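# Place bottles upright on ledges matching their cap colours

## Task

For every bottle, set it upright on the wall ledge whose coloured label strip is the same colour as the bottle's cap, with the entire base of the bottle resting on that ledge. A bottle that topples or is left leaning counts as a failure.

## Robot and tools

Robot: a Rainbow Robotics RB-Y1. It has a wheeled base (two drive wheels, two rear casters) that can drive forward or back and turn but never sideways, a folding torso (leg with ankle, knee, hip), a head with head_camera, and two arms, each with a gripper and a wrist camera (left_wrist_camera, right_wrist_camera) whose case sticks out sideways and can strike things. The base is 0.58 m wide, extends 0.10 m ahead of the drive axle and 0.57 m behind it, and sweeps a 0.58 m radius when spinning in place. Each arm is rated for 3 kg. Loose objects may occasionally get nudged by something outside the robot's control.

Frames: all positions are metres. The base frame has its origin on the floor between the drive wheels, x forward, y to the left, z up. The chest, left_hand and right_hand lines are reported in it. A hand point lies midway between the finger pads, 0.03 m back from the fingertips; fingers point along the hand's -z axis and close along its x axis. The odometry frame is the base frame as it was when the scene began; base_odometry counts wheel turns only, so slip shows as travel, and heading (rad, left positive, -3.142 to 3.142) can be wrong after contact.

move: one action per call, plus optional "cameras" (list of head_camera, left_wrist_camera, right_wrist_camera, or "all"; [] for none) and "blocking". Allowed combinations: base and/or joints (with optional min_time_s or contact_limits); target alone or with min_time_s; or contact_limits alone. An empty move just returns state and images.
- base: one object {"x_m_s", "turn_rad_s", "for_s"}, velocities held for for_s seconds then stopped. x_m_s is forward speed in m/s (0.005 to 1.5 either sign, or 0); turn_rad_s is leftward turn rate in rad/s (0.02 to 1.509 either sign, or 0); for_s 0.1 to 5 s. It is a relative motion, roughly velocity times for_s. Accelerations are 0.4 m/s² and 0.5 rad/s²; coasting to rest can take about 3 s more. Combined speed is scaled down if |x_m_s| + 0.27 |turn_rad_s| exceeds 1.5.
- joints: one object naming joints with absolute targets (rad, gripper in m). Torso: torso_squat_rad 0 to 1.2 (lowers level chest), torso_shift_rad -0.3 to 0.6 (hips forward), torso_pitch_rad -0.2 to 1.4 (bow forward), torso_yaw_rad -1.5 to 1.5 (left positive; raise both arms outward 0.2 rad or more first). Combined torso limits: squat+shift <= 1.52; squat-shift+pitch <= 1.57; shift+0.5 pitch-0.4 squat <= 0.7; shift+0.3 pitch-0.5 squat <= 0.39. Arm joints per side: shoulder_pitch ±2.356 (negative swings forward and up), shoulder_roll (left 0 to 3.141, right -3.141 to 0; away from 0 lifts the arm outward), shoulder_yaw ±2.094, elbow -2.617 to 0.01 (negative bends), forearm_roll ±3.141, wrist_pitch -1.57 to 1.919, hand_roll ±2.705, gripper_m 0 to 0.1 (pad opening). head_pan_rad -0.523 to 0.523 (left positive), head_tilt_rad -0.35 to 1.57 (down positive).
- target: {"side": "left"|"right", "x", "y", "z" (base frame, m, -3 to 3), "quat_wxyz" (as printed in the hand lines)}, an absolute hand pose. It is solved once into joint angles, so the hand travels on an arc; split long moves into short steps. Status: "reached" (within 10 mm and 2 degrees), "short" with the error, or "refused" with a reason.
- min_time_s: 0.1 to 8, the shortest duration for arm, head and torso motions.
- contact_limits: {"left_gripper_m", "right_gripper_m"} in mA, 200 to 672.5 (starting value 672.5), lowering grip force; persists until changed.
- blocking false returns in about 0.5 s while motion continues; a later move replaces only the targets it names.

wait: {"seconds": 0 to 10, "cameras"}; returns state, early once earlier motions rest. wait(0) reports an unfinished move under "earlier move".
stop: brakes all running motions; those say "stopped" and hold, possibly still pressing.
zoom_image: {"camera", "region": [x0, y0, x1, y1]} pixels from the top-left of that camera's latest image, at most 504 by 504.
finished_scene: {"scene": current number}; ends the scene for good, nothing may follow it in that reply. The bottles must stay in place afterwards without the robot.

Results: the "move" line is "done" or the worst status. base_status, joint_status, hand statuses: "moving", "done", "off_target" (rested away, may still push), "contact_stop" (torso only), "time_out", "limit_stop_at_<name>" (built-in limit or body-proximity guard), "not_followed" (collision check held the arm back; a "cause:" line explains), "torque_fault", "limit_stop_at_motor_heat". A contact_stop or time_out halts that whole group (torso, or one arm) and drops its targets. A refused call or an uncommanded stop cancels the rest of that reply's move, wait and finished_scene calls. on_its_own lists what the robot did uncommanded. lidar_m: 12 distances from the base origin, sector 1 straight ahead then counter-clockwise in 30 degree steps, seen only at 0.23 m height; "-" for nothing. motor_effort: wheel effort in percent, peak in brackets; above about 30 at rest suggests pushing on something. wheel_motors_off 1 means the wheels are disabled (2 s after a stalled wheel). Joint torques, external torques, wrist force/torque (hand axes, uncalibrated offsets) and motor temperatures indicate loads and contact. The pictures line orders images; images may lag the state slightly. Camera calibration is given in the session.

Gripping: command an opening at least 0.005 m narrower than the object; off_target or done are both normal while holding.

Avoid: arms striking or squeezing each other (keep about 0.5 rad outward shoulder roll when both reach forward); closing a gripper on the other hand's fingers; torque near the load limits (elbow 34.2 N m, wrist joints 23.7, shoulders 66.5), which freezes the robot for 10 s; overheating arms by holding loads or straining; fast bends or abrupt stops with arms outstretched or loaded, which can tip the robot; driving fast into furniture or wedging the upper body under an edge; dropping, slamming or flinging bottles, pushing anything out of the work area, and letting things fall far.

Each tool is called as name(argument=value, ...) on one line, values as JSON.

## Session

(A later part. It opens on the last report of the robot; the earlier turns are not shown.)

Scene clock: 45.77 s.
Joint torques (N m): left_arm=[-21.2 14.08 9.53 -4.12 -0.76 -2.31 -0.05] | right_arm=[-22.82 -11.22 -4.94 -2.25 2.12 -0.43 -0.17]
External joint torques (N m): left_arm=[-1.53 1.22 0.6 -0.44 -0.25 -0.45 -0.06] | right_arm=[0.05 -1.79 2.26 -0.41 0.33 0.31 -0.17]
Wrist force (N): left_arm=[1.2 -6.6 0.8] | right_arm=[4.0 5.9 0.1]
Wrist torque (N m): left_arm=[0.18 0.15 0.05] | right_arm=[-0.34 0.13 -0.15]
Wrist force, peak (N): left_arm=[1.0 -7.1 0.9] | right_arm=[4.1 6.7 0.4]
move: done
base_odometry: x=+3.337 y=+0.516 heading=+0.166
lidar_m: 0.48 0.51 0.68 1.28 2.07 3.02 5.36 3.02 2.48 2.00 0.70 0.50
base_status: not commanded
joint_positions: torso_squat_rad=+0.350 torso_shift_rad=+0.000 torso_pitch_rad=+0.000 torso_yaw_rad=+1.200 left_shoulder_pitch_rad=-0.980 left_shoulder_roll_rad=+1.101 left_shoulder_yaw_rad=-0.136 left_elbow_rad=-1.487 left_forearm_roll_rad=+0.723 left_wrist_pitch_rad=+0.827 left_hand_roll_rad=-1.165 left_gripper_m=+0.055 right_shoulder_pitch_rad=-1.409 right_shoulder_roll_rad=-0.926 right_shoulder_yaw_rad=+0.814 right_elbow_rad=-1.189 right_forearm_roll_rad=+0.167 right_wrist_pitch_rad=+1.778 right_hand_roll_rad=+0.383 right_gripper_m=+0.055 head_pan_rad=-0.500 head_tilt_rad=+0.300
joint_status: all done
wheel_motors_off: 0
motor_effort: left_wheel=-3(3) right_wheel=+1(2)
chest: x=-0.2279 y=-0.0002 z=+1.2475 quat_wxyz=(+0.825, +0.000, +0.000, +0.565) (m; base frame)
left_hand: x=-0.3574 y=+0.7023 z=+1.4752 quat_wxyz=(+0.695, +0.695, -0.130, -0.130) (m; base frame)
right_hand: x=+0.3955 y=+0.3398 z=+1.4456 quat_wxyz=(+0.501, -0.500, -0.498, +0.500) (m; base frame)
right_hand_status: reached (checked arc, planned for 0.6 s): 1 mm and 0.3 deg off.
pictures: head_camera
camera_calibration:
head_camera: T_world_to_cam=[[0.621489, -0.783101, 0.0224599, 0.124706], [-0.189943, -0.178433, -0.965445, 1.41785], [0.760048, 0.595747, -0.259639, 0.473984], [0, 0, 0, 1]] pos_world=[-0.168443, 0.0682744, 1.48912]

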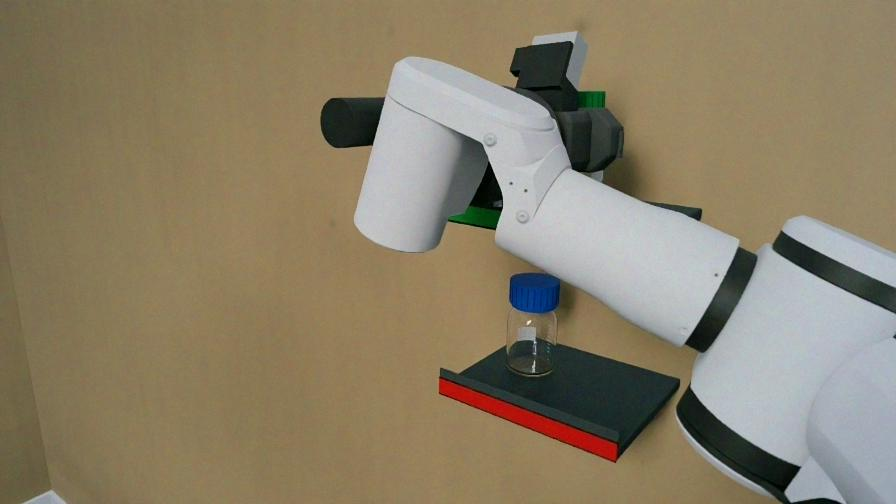

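move(target={"side":"right","x":0.395,"y":0.34,"z":1.440,"quat_wxyz":[0.5,-0.5,-0.5,0.5]}, min_time_s=0.3, cameras=["right_wrist_camera"])

Scene clock: 48.50 s.
Joint torques (N m): left_arm=[-21.45 14.29 9.27 -4.07 -0.6 -2.3 0.02] | right_arm=[-22.34 -11.81 -4.48 -2.24 1.99 -0.52 -0.02]
External joint torques (N m): left_arm=[-1.79 1.43 0.34 -0.38 -0.09 -0.44 0.01] | right_arm=[0.49 -2.29 2.85 -0.43 0.2 0.19 -0.01]
Wrist force (N): left_arm=[1.1 -6.7 0.9] | right_arm=[3.4 6.2 0.2]
Wrist torque (N m): left_arm=[0.20 0.12 0.02] | right_arm=[-0.34 0.03 -0.11]
Wrist force, peak (N): left_arm=[0.9 -7.1 0.9] | right_arm=[3.9 6.7 0.5]
move: done
base_odometry: x=+3.337 y=+0.516 heading=+0.166
lidar_m: 0.48 0.50 0.69 1.28 2.07 3.02 5.35 3.02 2.48 1.99 0.69 0.50
base_status: not commanded
joint_positions: torso_squat_rad=+0.350 torso_shift_rad=+0.000 torso_pitch_rad=+0.000 torso_yaw_rad=+1.200 left_shoulder_pitch_rad=-0.980 left_shoulder_roll_rad=+1.101 left_shoulder_yaw_rad=-0.136 left_elbow_rad=-1.487 left_forearm_roll_rad=+0.723 left_wrist_pitch_rad=+0.827 left_hand_roll_rad=-1.165 left_gripper_m=+0.055 right_shoulder_pitch_rad=-1.393 right_shoulder_roll_rad=-0.929 right_shoulder_yaw_rad=+0.815 right_elbow_rad=-1.206 right_forearm_roll_rad=+0.170 right_wrist_pitch_rad=+1.782 right_hand_roll_rad=+0.370 right_gripper_m=+0.055 head_pan_rad=-0.500 head_tilt_rad=+0.300
joint_status: all done
wheel_motors_off: 0
motor_effort: left_wheel=-3(3) right_wheel=+2(2)
chest: x=-0.2279 y=-0.0002 z=+1.2475 quat_wxyz=(+0.825, +0.000, +0.000, +0.565) (m; base frame)
left_hand: x=-0.3574 y=+0.7023 z=+1.4752 quat_wxyz=(+0.695, +0.695, -0.130, -0.130) (m; base frame)
right_hand: x=+0.3949 y=+0.3401 z=+1.4400 quat_wxyz=(+0.500, -0.500, -0.500, +0.500) (m; base frame)
right_hand_status: reached (checked arc, planned for 0.3 s): 0 mm and 0.0 deg off.
pictures: right_wrist_camera
camera_calibration:
right_wrist_camera: T_world_to_cam=[[-0.016751, -0.998538, 0.0513978, 0.267409], [-0.496903, -0.0362937, -0.867047, 1.48419], [0.867644, -0.0400637, -0.495569, 0.456719], [0, 0, 0, 1]] pos_world=[0.345709, 0.339183, 1.49945]

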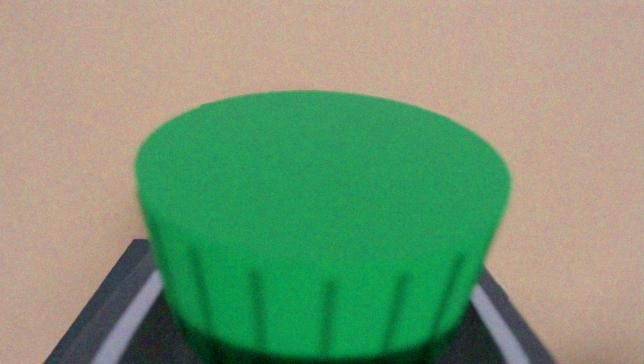

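move(target={"side":"right","x":0.395,"y":0.34,"z":1.436,"quat_wxyz":[0.5,-0.5,-0.5,0.5]}, min_time_s=0.3)

Scene clock: 49.30 s.
Joint torques (N m): left_arm=[-21.26 13.83 9.72 -4.16 -0.76 -2.28 0.12] | right_arm=[-19.45 -9.8 -4.89 -1.55 0.4 0.07 -0.07]
External joint torques (N m): left_arm=[-1.59 0.97 0.79 -0.47 -0.25 -0.42 0.11] | right_arm=[3.37 -0.21 2.5 0.26 -1.38 0.77 -0.06]
Wrist force (N): left_arm=[1.0 -6.6 0.5] | right_arm=[3.3 -2.2 -1.6]
Wrist torque (N m): left_arm=[0.18 0.12 0.03] | right_arm=[-0.28 0.04 -0.25]
Wrist force, peak (N): left_arm=[1.0 -6.9 0.7] | right_arm=[3.4 6.4 1.3]
move: done
base_odometry: x=+3.337 y=+0.516 heading=+0.166
lidar_m: 0.48 0.50 0.68 1.28 2.06 3.03 5.36 3.02 2.48 2.00 0.70 0.51
base_status: not commanded
joint_positions: torso_squat_rad=+0.350 torso_shift_rad=+0.000 torso_pitch_rad=+0.000 torso_yaw_rad=+1.200 left_shoulder_pitch_rad=-0.980 left_shoulder_roll_rad=+1.101 left_shoulder_yaw_rad=-0.136 left_elbow_rad=-1.487 left_forearm_roll_rad=+0.723 left_wrist_pitch_rad=+0.827 left_hand_roll_rad=-1.165 left_gripper_m=+0.055 right_shoulder_pitch_rad=-1.384 right_shoulder_roll_rad=-0.930 right_shoulder_yaw_rad=+0.816 right_elbow_rad=-1.214 right_forearm_roll_rad=+0.172 right_wrist_pitch_rad=+1.785 right_hand_roll_rad=+0.363 right_gripper_m=+0.055 head_pan_rad=-0.500 head_tilt_rad=+0.300
joint_status: all done
wheel_motors_off: 0
motor_effort: left_wheel=-3(4) right_wheel=+1(2)
chest: x=-0.2279 y=-0.0002 z=+1.2475 quat_wxyz=(+0.825, +0.000, +0.000, +0.565) (m; base frame)
left_hand: x=-0.3575 y=+0.7023 z=+1.4752 quat_wxyz=(+0.695, +0.695, -0.130, -0.130) (m; base frame)
right_hand: x=+0.3949 y=+0.3399 z=+1.4367 quat_wxyz=(+0.500, -0.500, -0.500, +0.500) (m; base frame)
right_hand_status: reached (checked arc, planned for 0.3 s): 1 mm and 0.1 deg off.
pictures: none

move(joints={"right_gripper_m": 0.1}, cameras=["right_wrist_camera"])

move(base={"x_m_s": -0.27, "for_s": 0.733}, cameras=["right_wrist_camera", "head_camera"])

Scene clock: 50.80 s.
Joint torques (N m): left_arm=[-21.17 14.21 9.4 -4.23 -0.7 -2.29 -0.02] | right_arm=[-21.28 -10.19 -5.32 -1.47 1.49 -0.35 0.01]
External joint torques (N m): left_arm=[-1.51 1.35 0.47 -0.54 -0.19 -0.43 -0.03] | right_arm=[1.54 -0.61 2.08 0.33 -0.31 0.35 0.01]
Wrist force (N): left_arm=[1.0 -6.8 0.9] | right_arm=[2.7 4.3 0.9]
Wrist torque (N m): left_arm=[0.22 0.12 0.05] | right_arm=[-0.29 -0.01 -0.18]
Wrist force, peak (N): left_arm=[0.9 -6.9 1.0] | right_arm=[3.8 4.9 0.1]
move: done
base_odometry: x=+3.337 y=+0.516 heading=+0.166
lidar_m: 0.47 0.49 0.68 1.28 2.07 3.03 5.36 3.02 2.48 2.00 0.70 0.51
base_status: not commanded
joint_positions: torso_squat_rad=+0.350 torso_shift_rad=+0.000 torso_pitch_rad=+0.000 torso_yaw_rad=+1.200 left_shoulder_pitch_rad=-0.980 left_shoulder_roll_rad=+1.101 left_shoulder_yaw_rad=-0.136 left_elbow_rad=-1.487 left_forearm_roll_rad=+0.723 left_wrist_pitch_rad=+0.827 left_hand_roll_rad=-1.165 left_gripper_m=+0.055 right_shoulder_pitch_rad=-1.384 right_shoulder_roll_rad=-0.930 right_shoulder_yaw_rad=+0.816 right_elbow_rad=-1.214 right_forearm_roll_rad=+0.171 right_wrist_pitch_rad=+1.785 right_hand_roll_rad=+0.363 right_gripper_m=+0.100 head_pan_rad=-0.500 head_tilt_rad=+0.300
joint_status: all done
wheel_motors_off: 0
motor_effort: left_wheel=-3(4) right_wheel=+2(3)
chest: x=-0.2279 y=-0.0002 z=+1.2475 quat_wxyz=(+0.825, +0.000, +0.000, +0.565) (m; base frame)
left_hand: x=-0.3575 y=+0.7023 z=+1.4752 quat_wxyz=(+0.695, +0.695, -0.130, -0.130) (m; base frame)
right_hand: x=+0.3950 y=+0.3399 z=+1.4364 quat_wxyz=(+0.500, -0.500, -0.500, +0.500) (m; base frame)
pictures: right_wrist_camera
camera_calibration:
right_wrist_camera: T_world_to_cam=[[-0.0169936, -0.998563, 0.0508158, 0.268363], [-0.496271, -0.0356972, -0.867433, 1.48113], [0.868001, -0.0399593, -0.494951, 0.453795], [0, 0, 0, 1]] pos_world=[0.345709, 0.338983, 1.49575]

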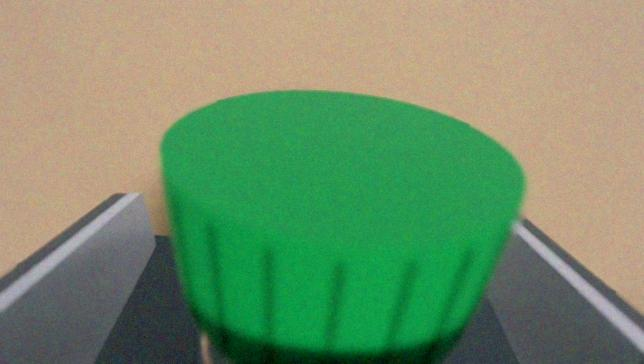

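Scene clock: 52.80 s.
Joint torques (N m): left_arm=[-21.32 13.87 9.58 -4.25 -0.75 -2.32 0.03] | right_arm=[-21.8 -10.77 -5.71 -1.7 1.63 -0.21 0.05]
External joint torques (N m): left_arm=[-1.65 1.01 0.65 -0.56 -0.24 -0.46 0.02] | right_arm=[1.02 -1.18 1.68 0.11 -0.17 0.49 0.05]
Wrist force (N): left_arm=[1.2 -6.4 0.9] | right_arm=[3.5 3.9 -0.1]
Wrist torque (N m): left_arm=[0.16 0.13 0.05] | right_arm=[-0.25 0.08 -0.18]
Wrist force, peak (N): left_arm=[1.4 -6.9 0.6] | right_arm=[3.4 5.6 0.8]
move: done
base_odometry: x=+3.142 y=+0.483 heading=+0.166
lidar_m: 0.68 0.71 0.96 1.31 1.99 2.87 5.16 2.87 2.46 2.38 0.99 0.71
base_status: done (sent for 0.73 of 0.73 s)
joint_positions: torso_squat_rad=+0.350 torso_shift_rad=+0.000 torso_pitch_rad=+0.000 torso_yaw_rad=+1.200 left_shoulder_pitch_rad=-0.980 left_shoulder_roll_rad=+1.101 left_shoulder_yaw_rad=-0.136 left_elbow_rad=-1.487 left_forearm_roll_rad=+0.723 left_wrist_pitch_rad=+0.827 left_hand_roll_rad=-1.165 left_gripper_m=+0.055 right_shoulder_pitch_rad=-1.383 right_shoulder_roll_rad=-0.930 right_shoulder_yaw_rad=+0.816 right_elbow_rad=-1.214 right_forearm_roll_rad=+0.171 right_wrist_pitch_rad=+1.785 right_hand_roll_rad=+0.363 right_gripper_m=+0.100 head_pan_rad=-0.500 head_tilt_rad=+0.300
joint_status: not commanded
wheel_motors_off: 0
motor_effort: left_wheel=+1(30) right_wheel=-4(21)
chest: x=-0.2280 y=-0.0002 z=+1.2475 quat_wxyz=(+0.825, +0.000, +0.000, +0.565) (m; base frame)
left_hand: x=-0.3576 y=+0.7023 z=+1.4752 quat_wxyz=(+0.695, +0.695, -0.130, -0.130) (m; base frame)
right_hand: x=+0.3949 y=+0.3400 z=+1.4362 quat_wxyz=(+0.500, -0.500, -0.500, +0.500) (m; base frame)
pictures: head_camera, right_wrist_camera
camera_calibration:
head_camera: T_world_to_cam=[[0.62151, -0.783081, 0.0225793, 0.124654], [-0.189721, -0.178415, -0.965492, 1.41792], [0.760087, 0.595779, -0.259453, 0.473865], [0, 0, 0, 1]] pos_world=[-0.168643, 0.0682742, 1.48912]
right_wrist_camera: T_world_to_cam=[[-0.0167057, -0.998553, 0.0511146, 0.267917], [-0.49639, -0.0360939, -0.867349, 1.48105], [0.867939, -0.0398625, -0.495068, 0.454], [0, 0, 0, 1]] pos_world=[0.34561, 0.339084, 1.49565]

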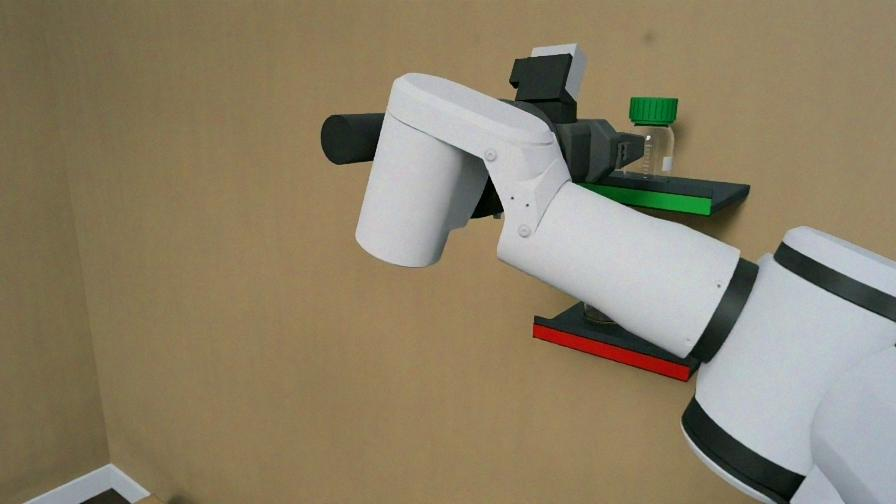

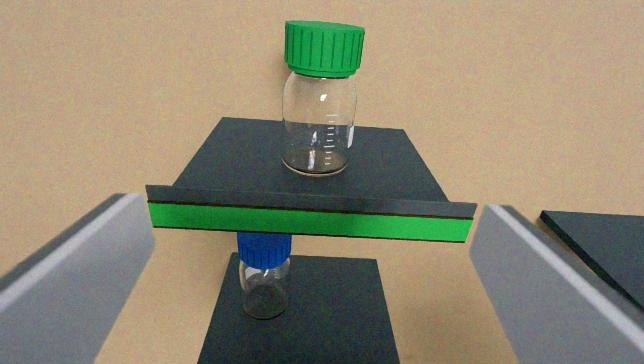

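move(target={"side":"right","x":0.28,"y":0.33,"z":1.43,"quat_wxyz":[0.3536,-0.3536,-0.6124,0.6124]}, min_time_s=0.6)

move(joints={"torso_yaw_rad":0.0,"left_shoulder_pitch_rad":-0.178,"left_shoulder_roll_rad":0.923,"left_shoulder_yaw_rad":0.013,"left_elbow_rad":-2.356,"left_forearm_roll_rad":0.134,"left_wrist_pitch_rad":0.94,"left_hand_roll_rad":-0.737,"head_pan_rad":-0.45,"head_tilt_rad":0.35}, min_time_s=1.5, cameras=["head_camera"])

Scene clock: 57.17 s.
Joint torques (N m): left_arm=[-21.63 14.17 9.69 -4.2 -0.65 -2.22 -0.04] | right_arm=[-16.61 -10.14 -9.56 -0.21 1.7 -0.64 -0.13]
External joint torques (N m): left_arm=[-1.96 1.31 0.76 -0.51 -0.15 -0.36 -0.06] | right_arm=[0.88 -0.9 -0.33 -0.14 -0.04 0.15 -0.12]
Wrist force (N): left_arm=[0.8 -6.8 0.9] | right_arm=[3.1 4.2 0.4]
Wrist torque (N m): left_arm=[0.21 0.10 0.05] | right_arm=[-0.17 0.11 -0.34]
Wrist force, peak (N): left_arm=[1.3 -7.0 0.7] | right_arm=[3.4 5.2 0.7]
move: done
base_odometry: x=+3.142 y=+0.483 heading=+0.166
lidar_m: 0.68 0.71 0.96 1.31 1.99 2.87 5.16 2.87 2.46 2.39 0.99 0.71
base_status: not commanded
joint_positions: torso_squat_rad=+0.350 torso_shift_rad=+0.000 torso_pitch_rad=+0.000 torso_yaw_rad=+1.200 left_shoulder_pitch_rad=-0.980 left_shoulder_roll_rad=+1.101 left_shoulder_yaw_rad=-0.136 left_elbow_rad=-1.487 left_forearm_roll_rad=+0.723 left_wrist_pitch_rad=+0.827 left_hand_roll_rad=-1.165 left_gripper_m=+0.055 right_shoulder_pitch_rad=-1.120 right_shoulder_roll_rad=-1.135 right_shoulder_yaw_rad=+0.589 right_elbow_rad=-2.052 right_forearm_roll_rad=-0.039 right_wrist_pitch_rad=+1.850 right_hand_roll_rad=+0.413 right_gripper_m=+0.100 head_pan_rad=-0.500 head_tilt_rad=+0.300
joint_status: all done
wheel_motors_off: 0
motor_effort: left_wheel=+0(1) right_wheel=-5(5)
chest: x=-0.2280 y=-0.0002 z=+1.2475 quat_wxyz=(+0.825, +0.000, +0.000, +0.565) (m; base frame)
left_hand: x=-0.3575 y=+0.7023 z=+1.4752 quat_wxyz=(+0.695, +0.695, -0.130, -0.130) (m; base frame)
right_hand: x=+0.2796 y=+0.3301 z=+1.4303 quat_wxyz=(+0.354, -0.355, -0.612, +0.612) (m; base frame)
right_hand_status: reached (checked arc, planned for 1.1 s): 1 mm and 0.3 deg off.
pictures: none

Scene clock: 59.27 s.
Joint torques (N m): left_arm=[-12.66 10.98 10.38 -5.66 -1.34 -1.58 0.15] | right_arm=[-16.71 -9.78 -8.69 -0.28 1.56 -0.8 0.34]
External joint torques (N m): left_arm=[-0.82 0.43 1.78 -1.11 -0.21 -0.22 0.14] | right_arm=[0.77 -0.51 0.55 -0.2 -0.18 -0.01 0.35]
Wrist force (N): left_arm=[0.9 -6.4 1.0] | right_arm=[3.5 5.0 0.9]
Wrist torque (N m): left_arm=[0.17 0.12 -0.09] | right_arm=[-0.28 0.13 -0.31]
Wrist force, peak (N): left_arm=[2.4 -7.2 -0.4] | right_arm=[4.2 4.6 0.6]
move: done
base_odometry: x=+3.142 y=+0.483 heading=+0.166
lidar_m: 0.68 0.70 0.96 1.31 1.99 2.86 5.16 2.88 2.46 2.38 0.98 0.71
base_status: not commanded
joint_positions: torso_squat_rad=+0.350 torso_shift_rad=+0.000 torso_pitch_rad=+0.000 torso_yaw_rad=+0.000 left_shoulder_pitch_rad=-0.178 left_shoulder_roll_rad=+0.923 left_shoulder_yaw_rad=+0.013 left_elbow_rad=-2.356 left_forearm_roll_rad=+0.134 left_wrist_pitch_rad=+0.940 left_hand_roll_rad=-0.737 left_gripper_m=+0.055 right_shoulder_pitch_rad=-1.120 right_shoulder_roll_rad=-1.135 right_shoulder_yaw_rad=+0.589 right_elbow_rad=-2.052 right_forearm_roll_rad=-0.039 right_wrist_pitch_rad=+1.850 right_hand_roll_rad=+0.413 right_gripper_m=+0.100 head_pan_rad=-0.450 head_tilt_rad=+0.350
joint_status: all done
wheel_motors_off: 0
motor_effort: left_wheel=-3(6) right_wheel=-5(8)
chest: x=-0.2279 y=-0.0002 z=+1.2475 quat_wxyz=(+1.000, +0.000, +0.000, +0.000) (m; base frame)
left_hand: x=+0.2501 y=+0.3002 z=+1.3000 quat_wxyz=(+0.500, +0.501, -0.499, -0.500) (m; base frame)
right_hand: x=+0.2640 y=-0.3538 z=+1.4298 quat_wxyz=(+0.638, -0.639, -0.304, +0.305) (m; base frame)
pictures: head_camera
camera_calibration:
head_camera: T_world_to_cam=[[-0.459895, -0.88765, 0.0239704, -0.124935], [-0.284222, 0.121575, -0.951019, 1.37667], [0.841258, -0.444181, -0.308202, 0.562177], [0, 0, 0, 1]] pos_world=[-0.139113, -0.0285584, 1.48549]

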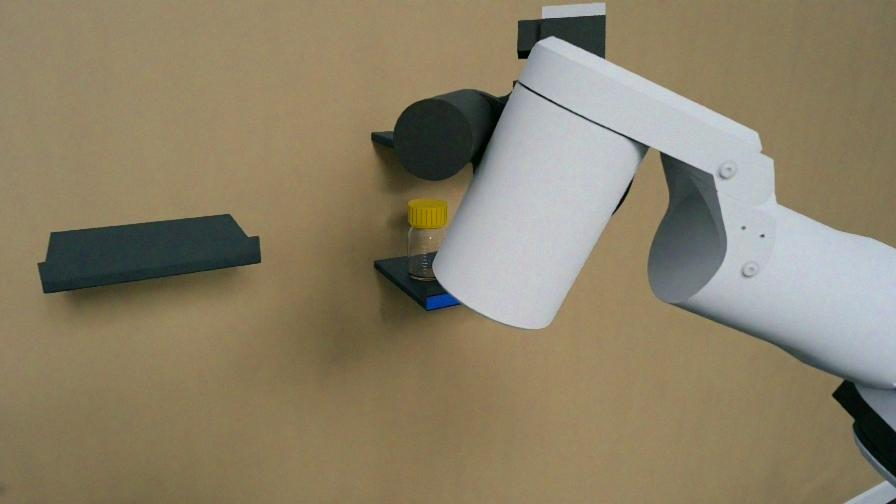

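move(target={"side":"right","x":0.39,"y":-0.413,"z":1.25,"quat_wxyz":[0.5,-0.5,-0.5,0.5]}, min_time_s=0.6, cameras=["right_wrist_camera"])

Scene clock: 61.13 s.
Joint torques (N m): left_arm=[-12.88 11.21 10.21 -5.56 -1.35 -1.65 0.27] | right_arm=[-18.15 -17.76 -11.11 -2.91 0.32 0.37 0.34]
External joint torques (N m): left_arm=[-1.05 0.65 1.62 -1.02 -0.22 -0.29 0.26] | right_arm=[-0.27 -1.72 0.27 -0.11 -0.17 0.46 0.35]
Wrist force (N): left_arm=[0.8 -6.9 0.9] | right_arm=[3.8 4.6 0.8]
Wrist torque (N m): left_arm=[0.23 0.10 -0.09] | right_arm=[-0.23 0.15 -0.14]
Wrist force, peak (N): left_arm=[1.2 -7.0 1.1] | right_arm=[2.4 6.5 1.2]
move: done
base_odometry: x=+3.142 y=+0.483 heading=+0.166
lidar_m: 0.68 0.71 0.97 1.31 1.99 2.87 5.16 2.87 2.46 2.39 1.00 0.71
base_status: not commanded
joint_positions: torso_squat_rad=+0.350 torso_shift_rad=+0.000 torso_pitch_rad=+0.000 torso_yaw_rad=+0.000 left_shoulder_pitch_rad=-0.178 left_shoulder_roll_rad=+0.923 left_shoulder_yaw_rad=+0.013 left_elbow_rad=-2.356 left_forearm_roll_rad=+0.134 left_wrist_pitch_rad=+0.940 left_hand_roll_rad=-0.737 left_gripper_m=+0.055 right_shoulder_pitch_rad=-0.600 right_shoulder_roll_rad=-1.189 right_shoulder_yaw_rad=+0.539 right_elbow_rad=-1.451 right_forearm_roll_rad=+0.226 right_wrist_pitch_rad=+0.276 right_hand_roll_rad=+0.045 right_gripper_m=+0.100 head_pan_rad=-0.450 head_tilt_rad=+0.350
joint_status: all done
wheel_motors_off: 0
motor_effort: left_wheel=-3(3) right_wheel=-6(7)
chest: x=-0.2280 y=-0.0003 z=+1.2475 quat_wxyz=(+1.000, +0.000, +0.000, +0.000) (m; base frame)
left_hand: x=+0.2500 y=+0.3002 z=+1.3000 quat_wxyz=(+0.500, +0.501, -0.499, -0.500) (m; base frame)
right_hand: x=+0.3898 y=-0.4132 z=+1.2495 quat_wxyz=(+0.501, -0.500, -0.499, +0.500) (m; base frame)
right_hand_status: reached (checked arc, planned for 1.1 s): 1 mm and 0.2 deg off.
pictures: right_wrist_camera
camera_calibration:
right_wrist_camera: T_world_to_cam=[[-0.0175749, -0.998512, 0.0516135, -0.47498], [-0.498714, -0.035987, -0.866019, 1.28868], [0.866588, -0.0409605, -0.49734, 0.338835], [0, 0, 0, 1]] pos_world=[0.340703, -0.41402, 1.30905]

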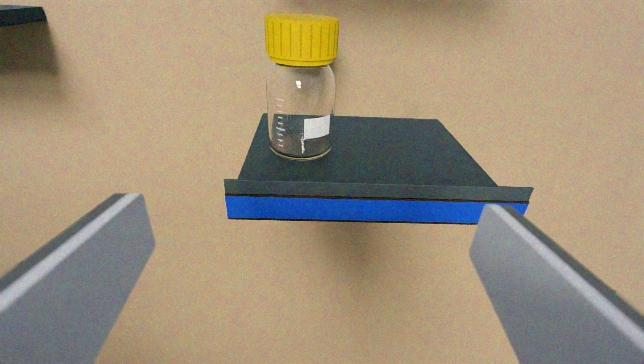

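move(target={"side":"right","x":0.397,"y":-0.4065,"z":1.249,"quat_wxyz":[0.5,-0.5,-0.5,0.5]}, min_time_s=0.3)

move(base={"x_m_s": 0.27, "for_s": 0.733}, cameras=["right_wrist_camera", "head_camera"])

Scene clock: 63.33 s.
Joint torques (N m): left_arm=[-12.74 11.1 10.72 -5.46 -1.28 -1.65 0.34] | right_arm=[-18.98 -16.5 -7.93 -2.28 0.42 0.15 0.26]
External joint torques (N m): left_arm=[-0.91 0.54 2.12 -0.91 -0.15 -0.29 0.33] | right_arm=[-0.67 -0.76 3.32 0.65 -0.08 0.26 0.26]
Wrist force (N): left_arm=[1.2 -6.6 0.7] | right_arm=[2.8 4.4 0.7]
Wrist torque (N m): left_arm=[0.18 0.12 -0.11] | right_arm=[-0.24 0.06 -0.31]
Wrist force, peak (N): left_arm=[1.0 -6.9 1.2] | right_arm=[3.1 5.9 0.4]
move: done
base_odometry: x=+3.142 y=+0.483 heading=+0.166
lidar_m: 0.68 0.70 0.96 1.31 1.99 2.87 5.16 2.88 2.46 2.39 1.00 0.71
base_status: not commanded
joint_positions: torso_squat_rad=+0.350 torso_shift_rad=+0.000 torso_pitch_rad=+0.000 torso_yaw_rad=+0.000 left_shoulder_pitch_rad=-0.178 left_shoulder_roll_rad=+0.923 left_shoulder_yaw_rad=+0.013 left_elbow_rad=-2.356 left_forearm_roll_rad=+0.134 left_wrist_pitch_rad=+0.940 left_hand_roll_rad=-0.737 left_gripper_m=+0.055 right_shoulder_pitch_rad=-0.628 right_shoulder_roll_rad=-1.164 right_shoulder_yaw_rad=+0.554 right_elbow_rad=-1.431 right_forearm_roll_rad=+0.228 right_wrist_pitch_rad=+0.282 right_hand_roll_rad=+0.057 right_gripper_m=+0.100 head_pan_rad=-0.450 head_tilt_rad=+0.350
joint_status: all done
wheel_motors_off: 0
motor_effort: left_wheel=-2(3) right_wheel=-6(7)
chest: x=-0.2280 y=-0.0002 z=+1.2475 quat_wxyz=(+1.000, +0.000, +0.000, +0.000) (m; base frame)
left_hand: x=+0.2500 y=+0.3003 z=+1.3000 quat_wxyz=(+0.500, +0.501, -0.499, -0.500) (m; base frame)
right_hand: x=+0.3964 y=-0.4062 z=+1.2492 quat_wxyz=(+0.500, -0.500, -0.500, +0.500) (m; base frame)
right_hand_status: reached (checked arc, planned for 0.3 s): 1 mm and 0.0 deg off.
pictures: none

Scene clock: 65.07 s.
Joint torques (N m): left_arm=[-12.72 11.3 10.02 -5.42 -1.3 -1.61 0.37] | right_arm=[-18.75 -17.05 -8.78 -2.48 0.32 -0.03 0.13]
External joint torques (N m): left_arm=[-0.88 0.74 1.42 -0.88 -0.17 -0.25 0.36] | right_arm=[-0.44 -1.31 2.47 0.46 -0.19 0.08 0.14]
Wrist force (N): left_arm=[1.0 -6.8 1.3] | right_arm=[2.9 4.6 1.0]
Wrist torque (N m): left_arm=[0.20 0.12 -0.08] | right_arm=[-0.27 0.05 -0.34]
Wrist force, peak (N): left_arm=[0.8 -7.2 1.1] | right_arm=[2.7 5.6 1.0]
move: done
base_odometry: x=+3.337 y=+0.516 heading=+0.166
lidar_m: 0.48 0.50 0.70 1.28 2.07 3.02 5.36 3.02 2.48 2.00 0.71 0.51
base_status: done (sent for 0.73 of 0.73 s)
joint_positions: torso_squat_rad=+0.350 torso_shift_rad=+0.000 torso_pitch_rad=+0.000 torso_yaw_rad=+0.000 left_shoulder_pitch_rad=-0.178 left_shoulder_roll_rad=+0.923 left_shoulder_yaw_rad=+0.013 left_elbow_rad=-2.356 left_forearm_roll_rad=+0.134 left_wrist_pitch_rad=+0.940 left_hand_roll_rad=-0.737 left_gripper_m=+0.055 right_shoulder_pitch_rad=-0.628 right_shoulder_roll_rad=-1.164 right_shoulder_yaw_rad=+0.554 right_elbow_rad=-1.431 right_forearm_roll_rad=+0.228 right_wrist_pitch_rad=+0.282 right_hand_roll_rad=+0.057 right_gripper_m=+0.100 head_pan_rad=-0.450 head_tilt_rad=+0.350
joint_status: not commanded
wheel_motors_off: 0
motor_effort: left_wheel=-4(24) right_wheel=+1(28)
chest: x=-0.2279 y=-0.0002 z=+1.2475 quat_wxyz=(+1.000, +0.000, +0.000, +0.000) (m; base frame)
left_hand: x=+0.2501 y=+0.3003 z=+1.2999 quat_wxyz=(+0.500, +0.501, -0.499, -0.500) (m; base frame)
right_hand: x=+0.3964 y=-0.4062 z=+1.2492 quat_wxyz=(+0.500, -0.500, -0.500, +0.500) (m; base frame)
pictures: head_camera, right_wrist_camera
camera_calibration:
head_camera: T_world_to_cam=[[-0.459895, -0.88765, 0.0239704, -0.124935], [-0.284222, 0.121575, -0.951019, 1.37667], [0.841258, -0.444181, -0.308202, 0.562177], [0, 0, 0, 1]] pos_world=[-0.139113, -0.0285584, 1.48549]
right_wrist_camera: T_world_to_cam=[[-0.0164716, -0.998523, 0.0517664, -0.468538], [-0.496011, -0.0367935, -0.867536, 1.29241], [0.86816, -0.0399664, -0.494673, 0.329688], [0, 0, 0, 1]] pos_world=[0.347111, -0.407117, 1.30856]

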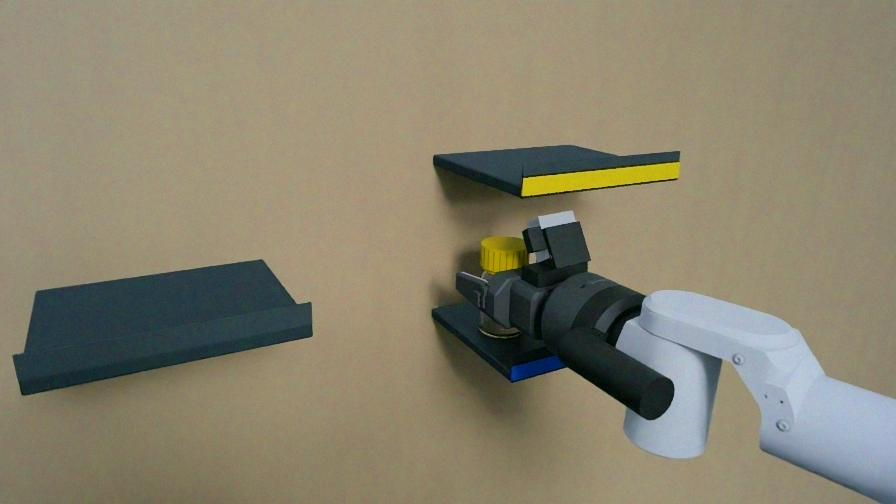

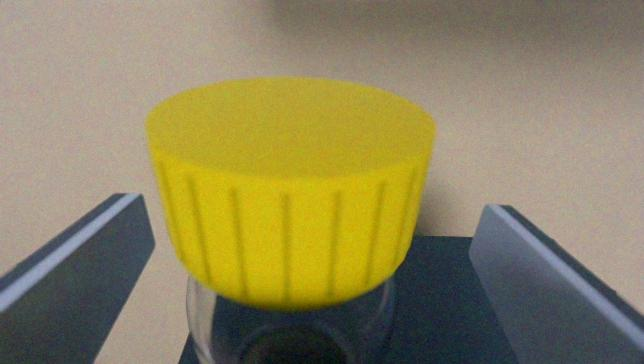

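move(target={"side":"right","x":0.399,"y":-0.4018,"z":1.2492,"quat_wxyz":[0.5,-0.5,-0.5,0.5]}, min_time_s=0.3)

move(joints={"right_gripper_m": 0.045}, cameras=["right_wrist_camera"])

Scene clock: 66.97 s.
Joint torques (N m): left_arm=[-12.91 11.17 9.9 -5.46 -1.3 -1.5 0.34] | right_arm=[-18.91 -16.15 -7.91 -2.14 0.33 0.3 -0.01]
External joint torques (N m): left_arm=[-1.08 0.61 1.3 -0.92 -0.16 -0.14 0.33] | right_arm=[-0.43 -0.57 3.33 0.82 -0.19 0.42 0]
Wrist force (N): left_arm=[1.0 -6.5 1.1] | right_arm=[3.2 4.2 0.4]
Wrist torque (N m): left_arm=[0.18 0.12 -0.12] | right_arm=[-0.20 0.11 -0.38]
Wrist force, peak (N): left_arm=[0.9 -7.0 1.2] | right_arm=[3.4 5.1 0.8]
move: done
base_odometry: x=+3.337 y=+0.516 heading=+0.166
lidar_m: 0.48 0.50 0.68 1.28 2.06 3.02 5.36 3.01 2.48 2.00 0.71 0.50
base_status: not commanded
joint_positions: torso_squat_rad=+0.350 torso_shift_rad=+0.000 torso_pitch_rad=+0.000 torso_yaw_rad=+0.000 left_shoulder_pitch_rad=-0.178 left_shoulder_roll_rad=+0.923 left_shoulder_yaw_rad=+0.013 left_elbow_rad=-2.356 left_forearm_roll_rad=+0.134 left_wrist_pitch_rad=+0.940 left_hand_roll_rad=-0.737 left_gripper_m=+0.055 right_shoulder_pitch_rad=-0.640 right_shoulder_roll_rad=-1.156 right_shoulder_yaw_rad=+0.564 right_elbow_rad=-1.429 right_forearm_roll_rad=+0.225 right_wrist_pitch_rad=+0.292 right_hand_roll_rad=+0.062 right_gripper_m=+0.100 head_pan_rad=-0.450 head_tilt_rad=+0.350
joint_status: all done
wheel_motors_off: 0
motor_effort: left_wheel=-4(4) right_wheel=+1(2)
chest: x=-0.2279 y=-0.0002 z=+1.2475 quat_wxyz=(+1.000, +0.000, +0.000, +0.000) (m; base frame)
left_hand: x=+0.2501 y=+0.3003 z=+1.2999 quat_wxyz=(+0.500, +0.501, -0.499, -0.500) (m; base frame)
right_hand: x=+0.3988 y=-0.4019 z=+1.2493 quat_wxyz=(+0.500, -0.500, -0.500, +0.500) (m; base frame)
right_hand_status: reached (checked arc, planned for 0.3 s): 0 mm and 0.0 deg off.
pictures: none

Scene clock: 68.10 s.
Joint torques (N m): left_arm=[-12.66 11.22 9.88 -5.41 -1.4 -1.67 0.37] | right_arm=[-19.38 -16.62 -8.54 -2.22 0.49 0.14 0.31]
External joint torques (N m): left_arm=[-0.82 0.67 1.28 -0.87 -0.26 -0.31 0.36] | right_arm=[-0.9 -1.05 2.69 0.74 -0.03 0.26 0.32]
Wrist force (N): left_arm=[1.0 -6.6 0.8] | right_arm=[3.5 4.0 0.5]
Wrist torque (N m): left_arm=[0.19 0.11 -0.11] | right_arm=[-0.21 0.06 -0.34]
Wrist force, peak (N): left_arm=[0.9 -6.9 1.0] | right_arm=[4.5 4.6 0.9]
move: off_target
base_odometry: x=+3.337 y=+0.516 heading=+0.166
lidar_m: 0.48 0.50 0.68 1.28 2.07 3.02 5.36 3.01 2.48 2.01 0.70 0.50
base_status: not commanded
joint_positions: torso_squat_rad=+0.350 torso_shift_rad=+0.000 torso_pitch_rad=+0.000 torso_yaw_rad=+0.000 left_shoulder_pitch_rad=-0.178 left_shoulder_roll_rad=+0.923 left_shoulder_yaw_rad=+0.013 left_elbow_rad=-2.356 left_forearm_roll_rad=+0.134 left_wrist_pitch_rad=+0.940 left_hand_roll_rad=-0.737 left_gripper_m=+0.055 right_shoulder_pitch_rad=-0.641 right_shoulder_roll_rad=-1.156 right_shoulder_yaw_rad=+0.564 right_elbow_rad=-1.429 right_forearm_roll_rad=+0.225 right_wrist_pitch_rad=+0.292 right_hand_roll_rad=+0.062 right_gripper_m=+0.055 head_pan_rad=-0.450 head_tilt_rad=+0.350
joint_status: right_gripper_m off_target (ended at +0.055, target +0.045)
wheel_motors_off: 0
motor_effort: left_wheel=-4(5) right_wheel=+1(2)
chest: x=-0.2279 y=-0.0002 z=+1.2475 quat_wxyz=(+1.000, +0.000, +0.000, +0.000) (m; base frame)
left_hand: x=+0.2501 y=+0.3003 z=+1.2999 quat_wxyz=(+0.500, +0.501, -0.499, -0.500) (m; base frame)
right_hand: x=+0.3988 y=-0.4019 z=+1.2493 quat_wxyz=(+0.500, -0.500, -0.500, +0.500) (m; base frame)
pictures: right_wrist_camera
camera_calibration:
right_wrist_camera: T_world_to_cam=[[-0.0168419, -0.99853, 0.051515, -0.46376], [-0.495971, -0.0363936, -0.867576, 1.29413], [0.868176, -0.0401616, -0.494629, 0.327735], [0, 0, 0, 1]] pos_world=[0.34951, -0.402817, 1.30876]

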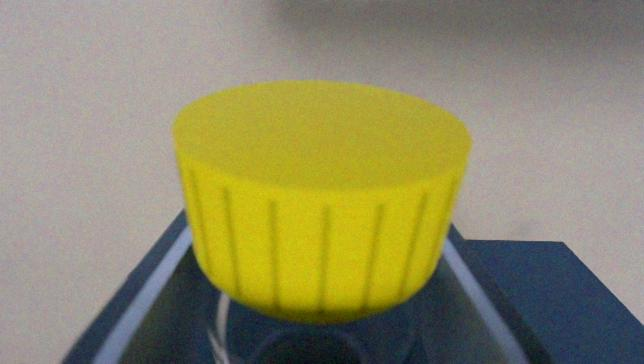

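move(target={"side":"right","x":0.396,"y":-0.4018,"z":1.2655,"quat_wxyz":[0.5,-0.5,-0.5,0.5]}, min_time_s=0.3)

move(target={"side":"right","x":0.3605,"y":-0.402,"z":1.268,"quat_wxyz":[0.5,-0.5,-0.5,0.5]}, min_time_s=0.4, cameras=["right_wrist_camera", "head_camera"])

Scene clock: 70.27 s.
Joint torques (N m): left_arm=[-13.13 11.08 10 -5.35 -1.22 -1.71 0.17] | right_arm=[-19.32 -17.23 -9.14 -2.71 0.59 0.03 -0.02]
External joint torques (N m): left_arm=[-1.3 0.53 1.41 -0.81 -0.09 -0.35 0.15] | right_arm=[-0.97 -1.64 2.32 -0.23 0.03 0.16 -0.02]
Wrist force (N): left_arm=[0.7 -7.2 0.8] | right_arm=[3.4 6.2 0.8]
Wrist torque (N m): left_arm=[0.26 0.11 -0.10] | right_arm=[-0.28 0.13 -0.33]
Wrist force, peak (N): left_arm=[0.7 -7.2 0.8] | right_arm=[4.2 5.9 0.7]
move: done
base_odometry: x=+3.337 y=+0.516 heading=+0.166
lidar_m: 0.48 0.49 0.68 1.29 2.07 3.02 5.36 3.03 2.48 2.00 0.70 0.50
base_status: not commanded
joint_positions: torso_squat_rad=+0.350 torso_shift_rad=+0.000 torso_pitch_rad=+0.000 torso_yaw_rad=+0.000 left_shoulder_pitch_rad=-0.178 left_shoulder_roll_rad=+0.923 left_shoulder_yaw_rad=+0.013 left_elbow_rad=-2.356 left_forearm_roll_rad=+0.134 left_wrist_pitch_rad=+0.940 left_hand_roll_rad=-0.737 left_gripper_m=+0.055 right_shoulder_pitch_rad=-0.665 right_shoulder_roll_rad=-1.201 right_shoulder_yaw_rad=+0.588 right_elbow_rad=-1.459 right_forearm_roll_rad=+0.174 right_wrist_pitch_rad=+0.312 right_hand_roll_rad=+0.066 right_gripper_m=+0.055 head_pan_rad=-0.450 head_tilt_rad=+0.350
joint_status: all done
wheel_motors_off: 0
motor_effort: left_wheel=-4(5) right_wheel=+1(2)
chest: x=-0.2279 y=-0.0002 z=+1.2475 quat_wxyz=(+1.000, +0.000, +0.000, +0.000) (m; base frame)
left_hand: x=+0.2500 y=+0.3003 z=+1.3000 quat_wxyz=(+0.500, +0.501, -0.499, -0.500) (m; base frame)
right_hand: x=+0.3962 y=-0.4021 z=+1.2647 quat_wxyz=(+0.499, -0.501, -0.501, +0.499) (m; base frame)
right_hand_status: reached (checked arc, planned for 0.3 s): 1 mm and 0.2 deg off.
pictures: none

Scene clock: 71.53 s.
Joint torques (N m): left_arm=[-12.64 11.02 9.7 -5.26 -1.33 -1.74 0.16] | right_arm=[-15.95 -17.54 -11.83 -2.31 0.93 -0.17 0.18]
External joint torques (N m): left_arm=[-0.8 0.46 1.11 -0.72 -0.2 -0.38 0.14] | right_arm=[0.31 -1.51 0.13 -0.38 0.24 -0.18 0.19]
Wrist force (N): left_arm=[0.9 -6.4 1.0] | right_arm=[2.8 6.2 0.6]
Wrist torque (N m): left_arm=[0.16 0.09 -0.10] | right_arm=[-0.27 0.05 -0.12]
Wrist force, peak (N): left_arm=[0.7 -6.9 1.2] | right_arm=[4.6 6.8 0.2]
move: done
base_odometry: x=+3.337 y=+0.516 heading=+0.166
lidar_m: 0.48 0.50 0.69 1.28 2.07 3.03 5.36 3.02 2.48 2.00 0.70 0.51
base_status: not commanded
joint_positions: torso_squat_rad=+0.350 torso_shift_rad=+0.000 torso_pitch_rad=+0.000 torso_yaw_rad=+0.000 left_shoulder_pitch_rad=-0.178 left_shoulder_roll_rad=+0.923 left_shoulder_yaw_rad=+0.013 left_elbow_rad=-2.356 left_forearm_roll_rad=+0.134 left_wrist_pitch_rad=+0.940 left_hand_roll_rad=-0.737 left_gripper_m=+0.055 right_shoulder_pitch_rad=-0.532 right_shoulder_roll_rad=-1.309 right_shoulder_yaw_rad=+0.527 right_elbow_rad=-1.653 right_forearm_roll_rad=+0.191 right_wrist_pitch_rad=+0.383 right_hand_roll_rad=-0.004 right_gripper_m=+0.055 head_pan_rad=-0.450 head_tilt_rad=+0.350
joint_status: all done
wheel_motors_off: 0
motor_effort: left_wheel=-5(5) right_wheel=+2(4)
chest: x=-0.2280 y=-0.0002 z=+1.2475 quat_wxyz=(+1.000, +0.000, +0.000, +0.000) (m; base frame)
left_hand: x=+0.2500 y=+0.3003 z=+1.3000 quat_wxyz=(+0.500, +0.501, -0.499, -0.500) (m; base frame)
right_hand: x=+0.3612 y=-0.4018 z=+1.2680 quat_wxyz=(+0.500, -0.499, -0.499, +0.501) (m; base frame)
right_hand_status: reached (checked arc, planned for 0.5 s): 1 mm and 0.2 deg off.
pictures: head_camera, right_wrist_camera
camera_calibration:
head_camera: T_world_to_cam=[[-0.459909, -0.887644, 0.0239244, -0.124915], [-0.2842, 0.121618, -0.95102, 1.37664], [0.841258, -0.444182, -0.308201, 0.562261], [0, 0, 0, 1]] pos_world=[-0.139213, -0.0285586, 1.48549]
right_wrist_camera: T_world_to_cam=[[-0.01506, -0.998514, 0.0523814, -0.466955], [-0.498822, -0.0378998, -0.865875, 1.28992], [0.866573, -0.0391691, -0.49751, 0.374231], [0, 0, 0, 1]] pos_world=[0.312109, -0.402715, 1.32755]

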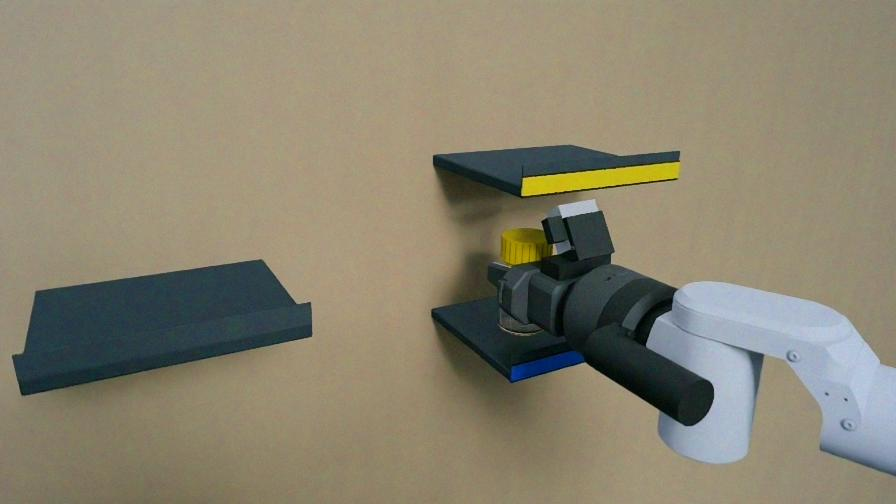

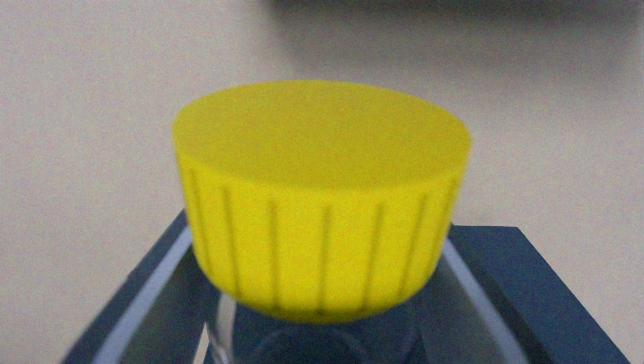

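move(target={"side":"right","x":0.358,"y":-0.402,"z":1.312,"quat_wxyz":[0.5,-0.5,-0.5,0.5]}, min_time_s=0.4)

move(base={"x_m_s": -0.27, "for_s": 0.733})

move(target={"side":"right","x":0.382,"y":-0.461,"z":1.483,"quat_wxyz":[0.5,-0.5,-0.5,0.5]}, min_time_s=0.6, cameras=["right_wrist_camera", "head_camera"])

Scene clock: 74.13 s.
Joint torques (N m): left_arm=[-12.88 11.6 9.31 -5.04 -1.37 -1.61 0.18] | right_arm=[-32.32 -23.52 -21.46 -2.03 3.57 -1.08 0.96]
External joint torques (N m): left_arm=[-1.05 1.03 0.7 -0.5 -0.24 -0.25 0.16] | right_arm=[-16.34 -7.56 -9.31 -1.2 2.82 -1 0.96]
Wrist force (N): left_arm=[1.0 -6.6 0.9] | right_arm=[0.8 36.8 18.0]
Wrist torque (N m): left_arm=[0.20 0.11 -0.09] | right_arm=[-2.76 0.48 -1.25]
Wrist force, peak (N): left_arm=[0.6 -7.1 1.2] | right_arm=[20.9 117.7 56.1]
move: short
base_odometry: x=+3.337 y=+0.516 heading=+0.165
lidar_m: 0.48 0.50 0.68 1.28 2.06 3.01 5.36 3.02 2.48 2.00 0.71 0.51
base_status: not commanded
joint_positions: torso_squat_rad=+0.350 torso_shift_rad=+0.000 torso_pitch_rad=+0.000 torso_yaw_rad=+0.000 left_shoulder_pitch_rad=-0.178 left_shoulder_roll_rad=+0.923 left_shoulder_yaw_rad=+0.013 left_elbow_rad=-2.356 left_forearm_roll_rad=+0.134 left_wrist_pitch_rad=+0.940 left_hand_roll_rad=-0.737 left_gripper_m=+0.055 right_shoulder_pitch_rad=-0.602 right_shoulder_roll_rad=-1.411 right_shoulder_yaw_rad=+0.599 right_elbow_rad=-1.692 right_forearm_roll_rad=+0.032 right_wrist_pitch_rad=+0.410 right_hand_roll_rad=+0.031 right_gripper_m=+0.055 head_pan_rad=-0.450 head_tilt_rad=+0.350
joint_status: right_shoulder_pitch_rad time_out (moved -0.070 of -0.100); right_shoulder_yaw_rad time_out (moved +0.072 of +0.057); the others done
wheel_motors_off: 0
on_its_own: right_shoulder_pitch_rad is held at -0.606, not at your -0.632, since a time_out
motor_effort: left_wheel=-6(7) right_wheel=+15(24)
chest: x=-0.2279 y=-0.0007 z=+1.2475 quat_wxyz=(+1.000, +0.001, +0.000, +0.000) (m; base frame)
left_hand: x=+0.2502 y=+0.2996 z=+1.3001 quat_wxyz=(+0.500, +0.501, -0.499, -0.501) (m; base frame)
right_hand: x=+0.3556 y=-0.4060 z=+1.2845 quat_wxyz=(+0.514, -0.489, -0.489, +0.507) (m; base frame)
right_hand_status: short (checked arc, planned for 0.4 s): time_out, 28 mm and 2.6 deg off.
pictures: none

not run: a stop that you did not command came earlier in this reply.

not run: a stop that you did not command came earlier in this reply.

move(target={"side":"right","x":0.359,"y":-0.402,"z":1.268,"quat_wxyz":[0.5,-0.5,-0.5,0.5]}, min_time_s=0.5, cameras=["right_wrist_camera", "head_camera"])

Scene clock: 75.60 s.
Joint torques (N m): left_arm=[-13 11.38 9.5 -5.36 -1.45 -1.62 0.15] | right_arm=[-15.94 -18.19 -12.83 -1.52 0.82 -0.17 -0.09]
External joint torques (N m): left_arm=[-1.16 0.82 0.9 -0.81 -0.32 -0.26 0.14] | right_arm=[0.19 -2.17 -0.85 0.38 0.12 -0.2 -0.08]
Wrist force (N): left_arm=[1.0 -7.0 0.9] | right_arm=[2.7 6.5 0.6]
Wrist torque (N m): left_arm=[0.23 0.14 -0.09] | right_arm=[-0.30 0.07 -0.13]
Wrist force, peak (N): left_arm=[1.0 -7.0 0.9] | right_arm=[-1.2 38.0 17.8]
move: done
base_odometry: x=+3.337 y=+0.516 heading=+0.166
lidar_m: 0.48 0.50 0.69 1.28 2.07 3.02 5.36 3.02 2.48 2.01 0.71 0.50
base_status: not commanded
joint_positions: torso_squat_rad=+0.350 torso_shift_rad=+0.000 torso_pitch_rad=+0.000 torso_yaw_rad=+0.000 left_shoulder_pitch_rad=-0.178 left_shoulder_roll_rad=+0.923 left_shoulder_yaw_rad=+0.013 left_elbow_rad=-2.356 left_forearm_roll_rad=+0.134 left_wrist_pitch_rad=+0.940 left_hand_roll_rad=-0.737 left_gripper_m=+0.055 right_shoulder_pitch_rad=-0.524 right_shoulder_roll_rad=-1.315 right_shoulder_yaw_rad=+0.524 right_elbow_rad=-1.667 right_forearm_roll_rad=+0.197 right_wrist_pitch_rad=+0.393 right_hand_roll_rad=-0.013 right_gripper_m=+0.055 head_pan_rad=-0.450 head_tilt_rad=+0.350
joint_status: all done
wheel_motors_off: 0
motor_effort: left_wheel=-7(7) right_wheel=+7(15)
chest: x=-0.2280 y=-0.0003 z=+1.2475 quat_wxyz=(+1.000, +0.000, +0.000, +0.000) (m; base frame)
left_hand: x=+0.2500 y=+0.3002 z=+1.3000 quat_wxyz=(+0.500, +0.501, -0.499, -0.500) (m; base frame)
right_hand: x=+0.3589 y=-0.4015 z=+1.2680 quat_wxyz=(+0.501, -0.500, -0.499, +0.501) (m; base frame)
right_hand_status: reached (checked arc, planned for 0.5 s): 0 mm and 0.2 deg off.
pictures: head_camera, right_wrist_camera
camera_calibration:
head_camera: T_world_to_cam=[[-0.459944, -0.887629, 0.0238015, -0.124826], [-0.28422, 0.121774, -0.950994, 1.37662], [0.841231, -0.444169, -0.308291, 0.562345], [0, 0, 0, 1]] pos_world=[-0.139213, -0.028659, 1.48549]
right_wrist_camera: T_world_to_cam=[[-0.0172758, -0.998479, 0.0523583, -0.465964], [-0.498531, -0.0367905, -0.866091, 1.28942], [0.8667, -0.0410647, -0.497137, 0.374943], [0, 0, 0, 1]] pos_world=[0.309804, -0.40242, 1.32755]

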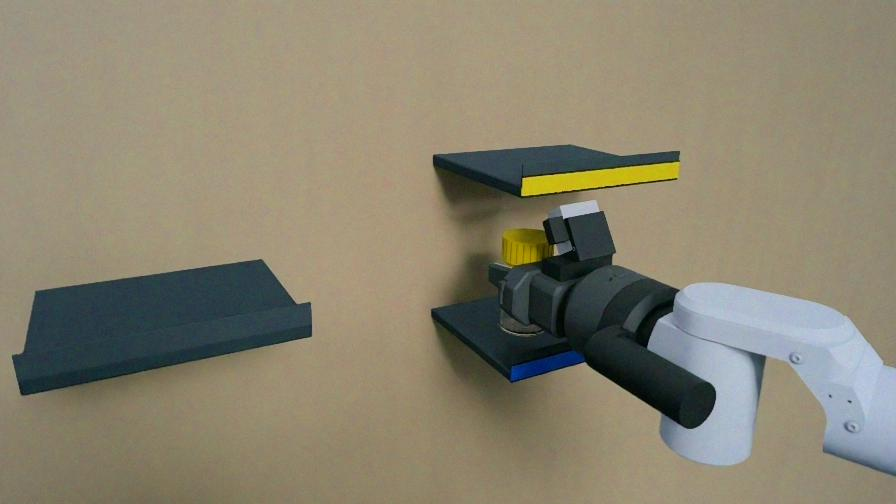

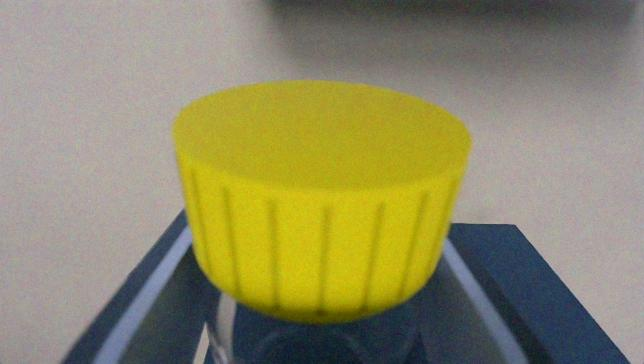

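move(target={"side":"right","x":0.360,"y":-0.345,"z":1.266,"quat_wxyz":[0.5,-0.5,-0.5,0.5]}, min_time_s=0.5, cameras=["head_camera"])

Scene clock: 79.07 s.
Joint torques (N m): left_arm=[-12.91 11.65 9.35 -5.13 -1.4 -1.7 0.38] | right_arm=[-17.98 -16.84 -10.23 -2.16 1.06 -0.09 0.08]
External joint torques (N m): left_arm=[-1.07 1.09 0.75 -0.59 -0.26 -0.34 0.36] | right_arm=[-1.17 -2.75 1.59 0.17 0.02 0.01 0.09]
Wrist force (N): left_arm=[0.9 -6.7 1.0] | right_arm=[3.6 5.2 1.0]
Wrist torque (N m): left_arm=[0.20 0.09 -0.09] | right_arm=[-0.14 0.14 -0.33]
Wrist force, peak (N): left_arm=[0.6 -7.1 1.1] | right_arm=[2.5 7.3 0.5]
move: done
base_odometry: x=+3.337 y=+0.516 heading=+0.166
lidar_m: 0.48 0.50 0.68 1.28 2.07 3.03 5.36 3.02 2.47 2.00 0.70 0.50
base_status: not commanded
joint_positions: torso_squat_rad=+0.350 torso_shift_rad=+0.000 torso_pitch_rad=+0.000 torso_yaw_rad=+0.000 left_shoulder_pitch_rad=-0.178 left_shoulder_roll_rad=+0.923 left_shoulder_yaw_rad=+0.013 left_elbow_rad=-2.356 left_forearm_roll_rad=+0.134 left_wrist_pitch_rad=+0.940 left_hand_roll_rad=-0.737 left_gripper_m=+0.055 right_shoulder_pitch_rad=-0.597 right_shoulder_roll_rad=-1.241 right_shoulder_yaw_rad=+0.591 right_elbow_rad=-1.780 right_forearm_roll_rad=+0.181 right_wrist_pitch_rad=+0.578 right_hand_roll_rad=+0.051 right_gripper_m=+0.055 head_pan_rad=-0.450 head_tilt_rad=+0.350
joint_status: all done
wheel_motors_off: 0
motor_effort: left_wheel=-6(7) right_wheel=+7(8)
chest: x=-0.2279 y=-0.0002 z=+1.2475 quat_wxyz=(+1.000, +0.000, +0.000, +0.000) (m; base frame)
left_hand: x=+0.2500 y=+0.3003 z=+1.3000 quat_wxyz=(+0.500, +0.501, -0.499, -0.500) (m; base frame)
right_hand: x=+0.3598 y=-0.3447 z=+1.2658 quat_wxyz=(+0.500, -0.500, -0.500, +0.500) (m; base frame)
right_hand_status: reached (checked arc, planned for 0.5 s): 0 mm and 0.1 deg off.
pictures: head_camera
camera_calibration:
head_camera: T_world_to_cam=[[-0.459895, -0.88765, 0.0239704, -0.124935], [-0.284222, 0.121575, -0.951019, 1.37667], [0.841258, -0.444181, -0.308202, 0.562177], [0, 0, 0, 1]] pos_world=[-0.139113, -0.0285584, 1.48549]

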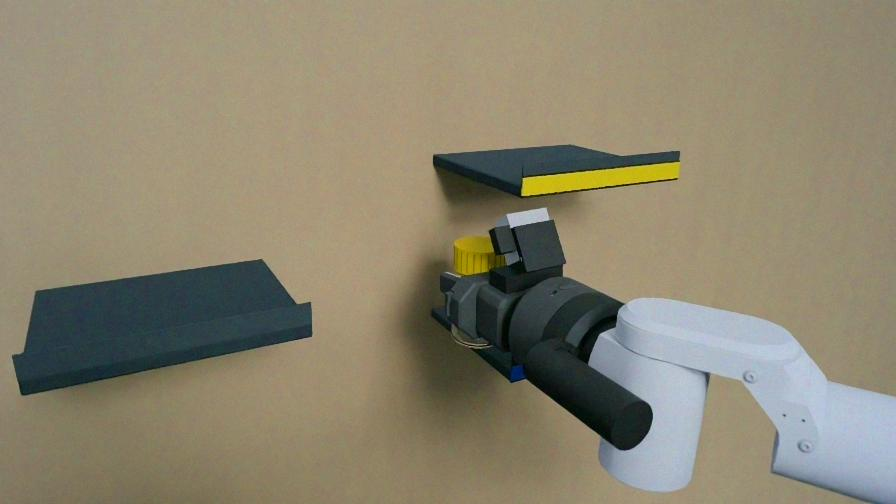

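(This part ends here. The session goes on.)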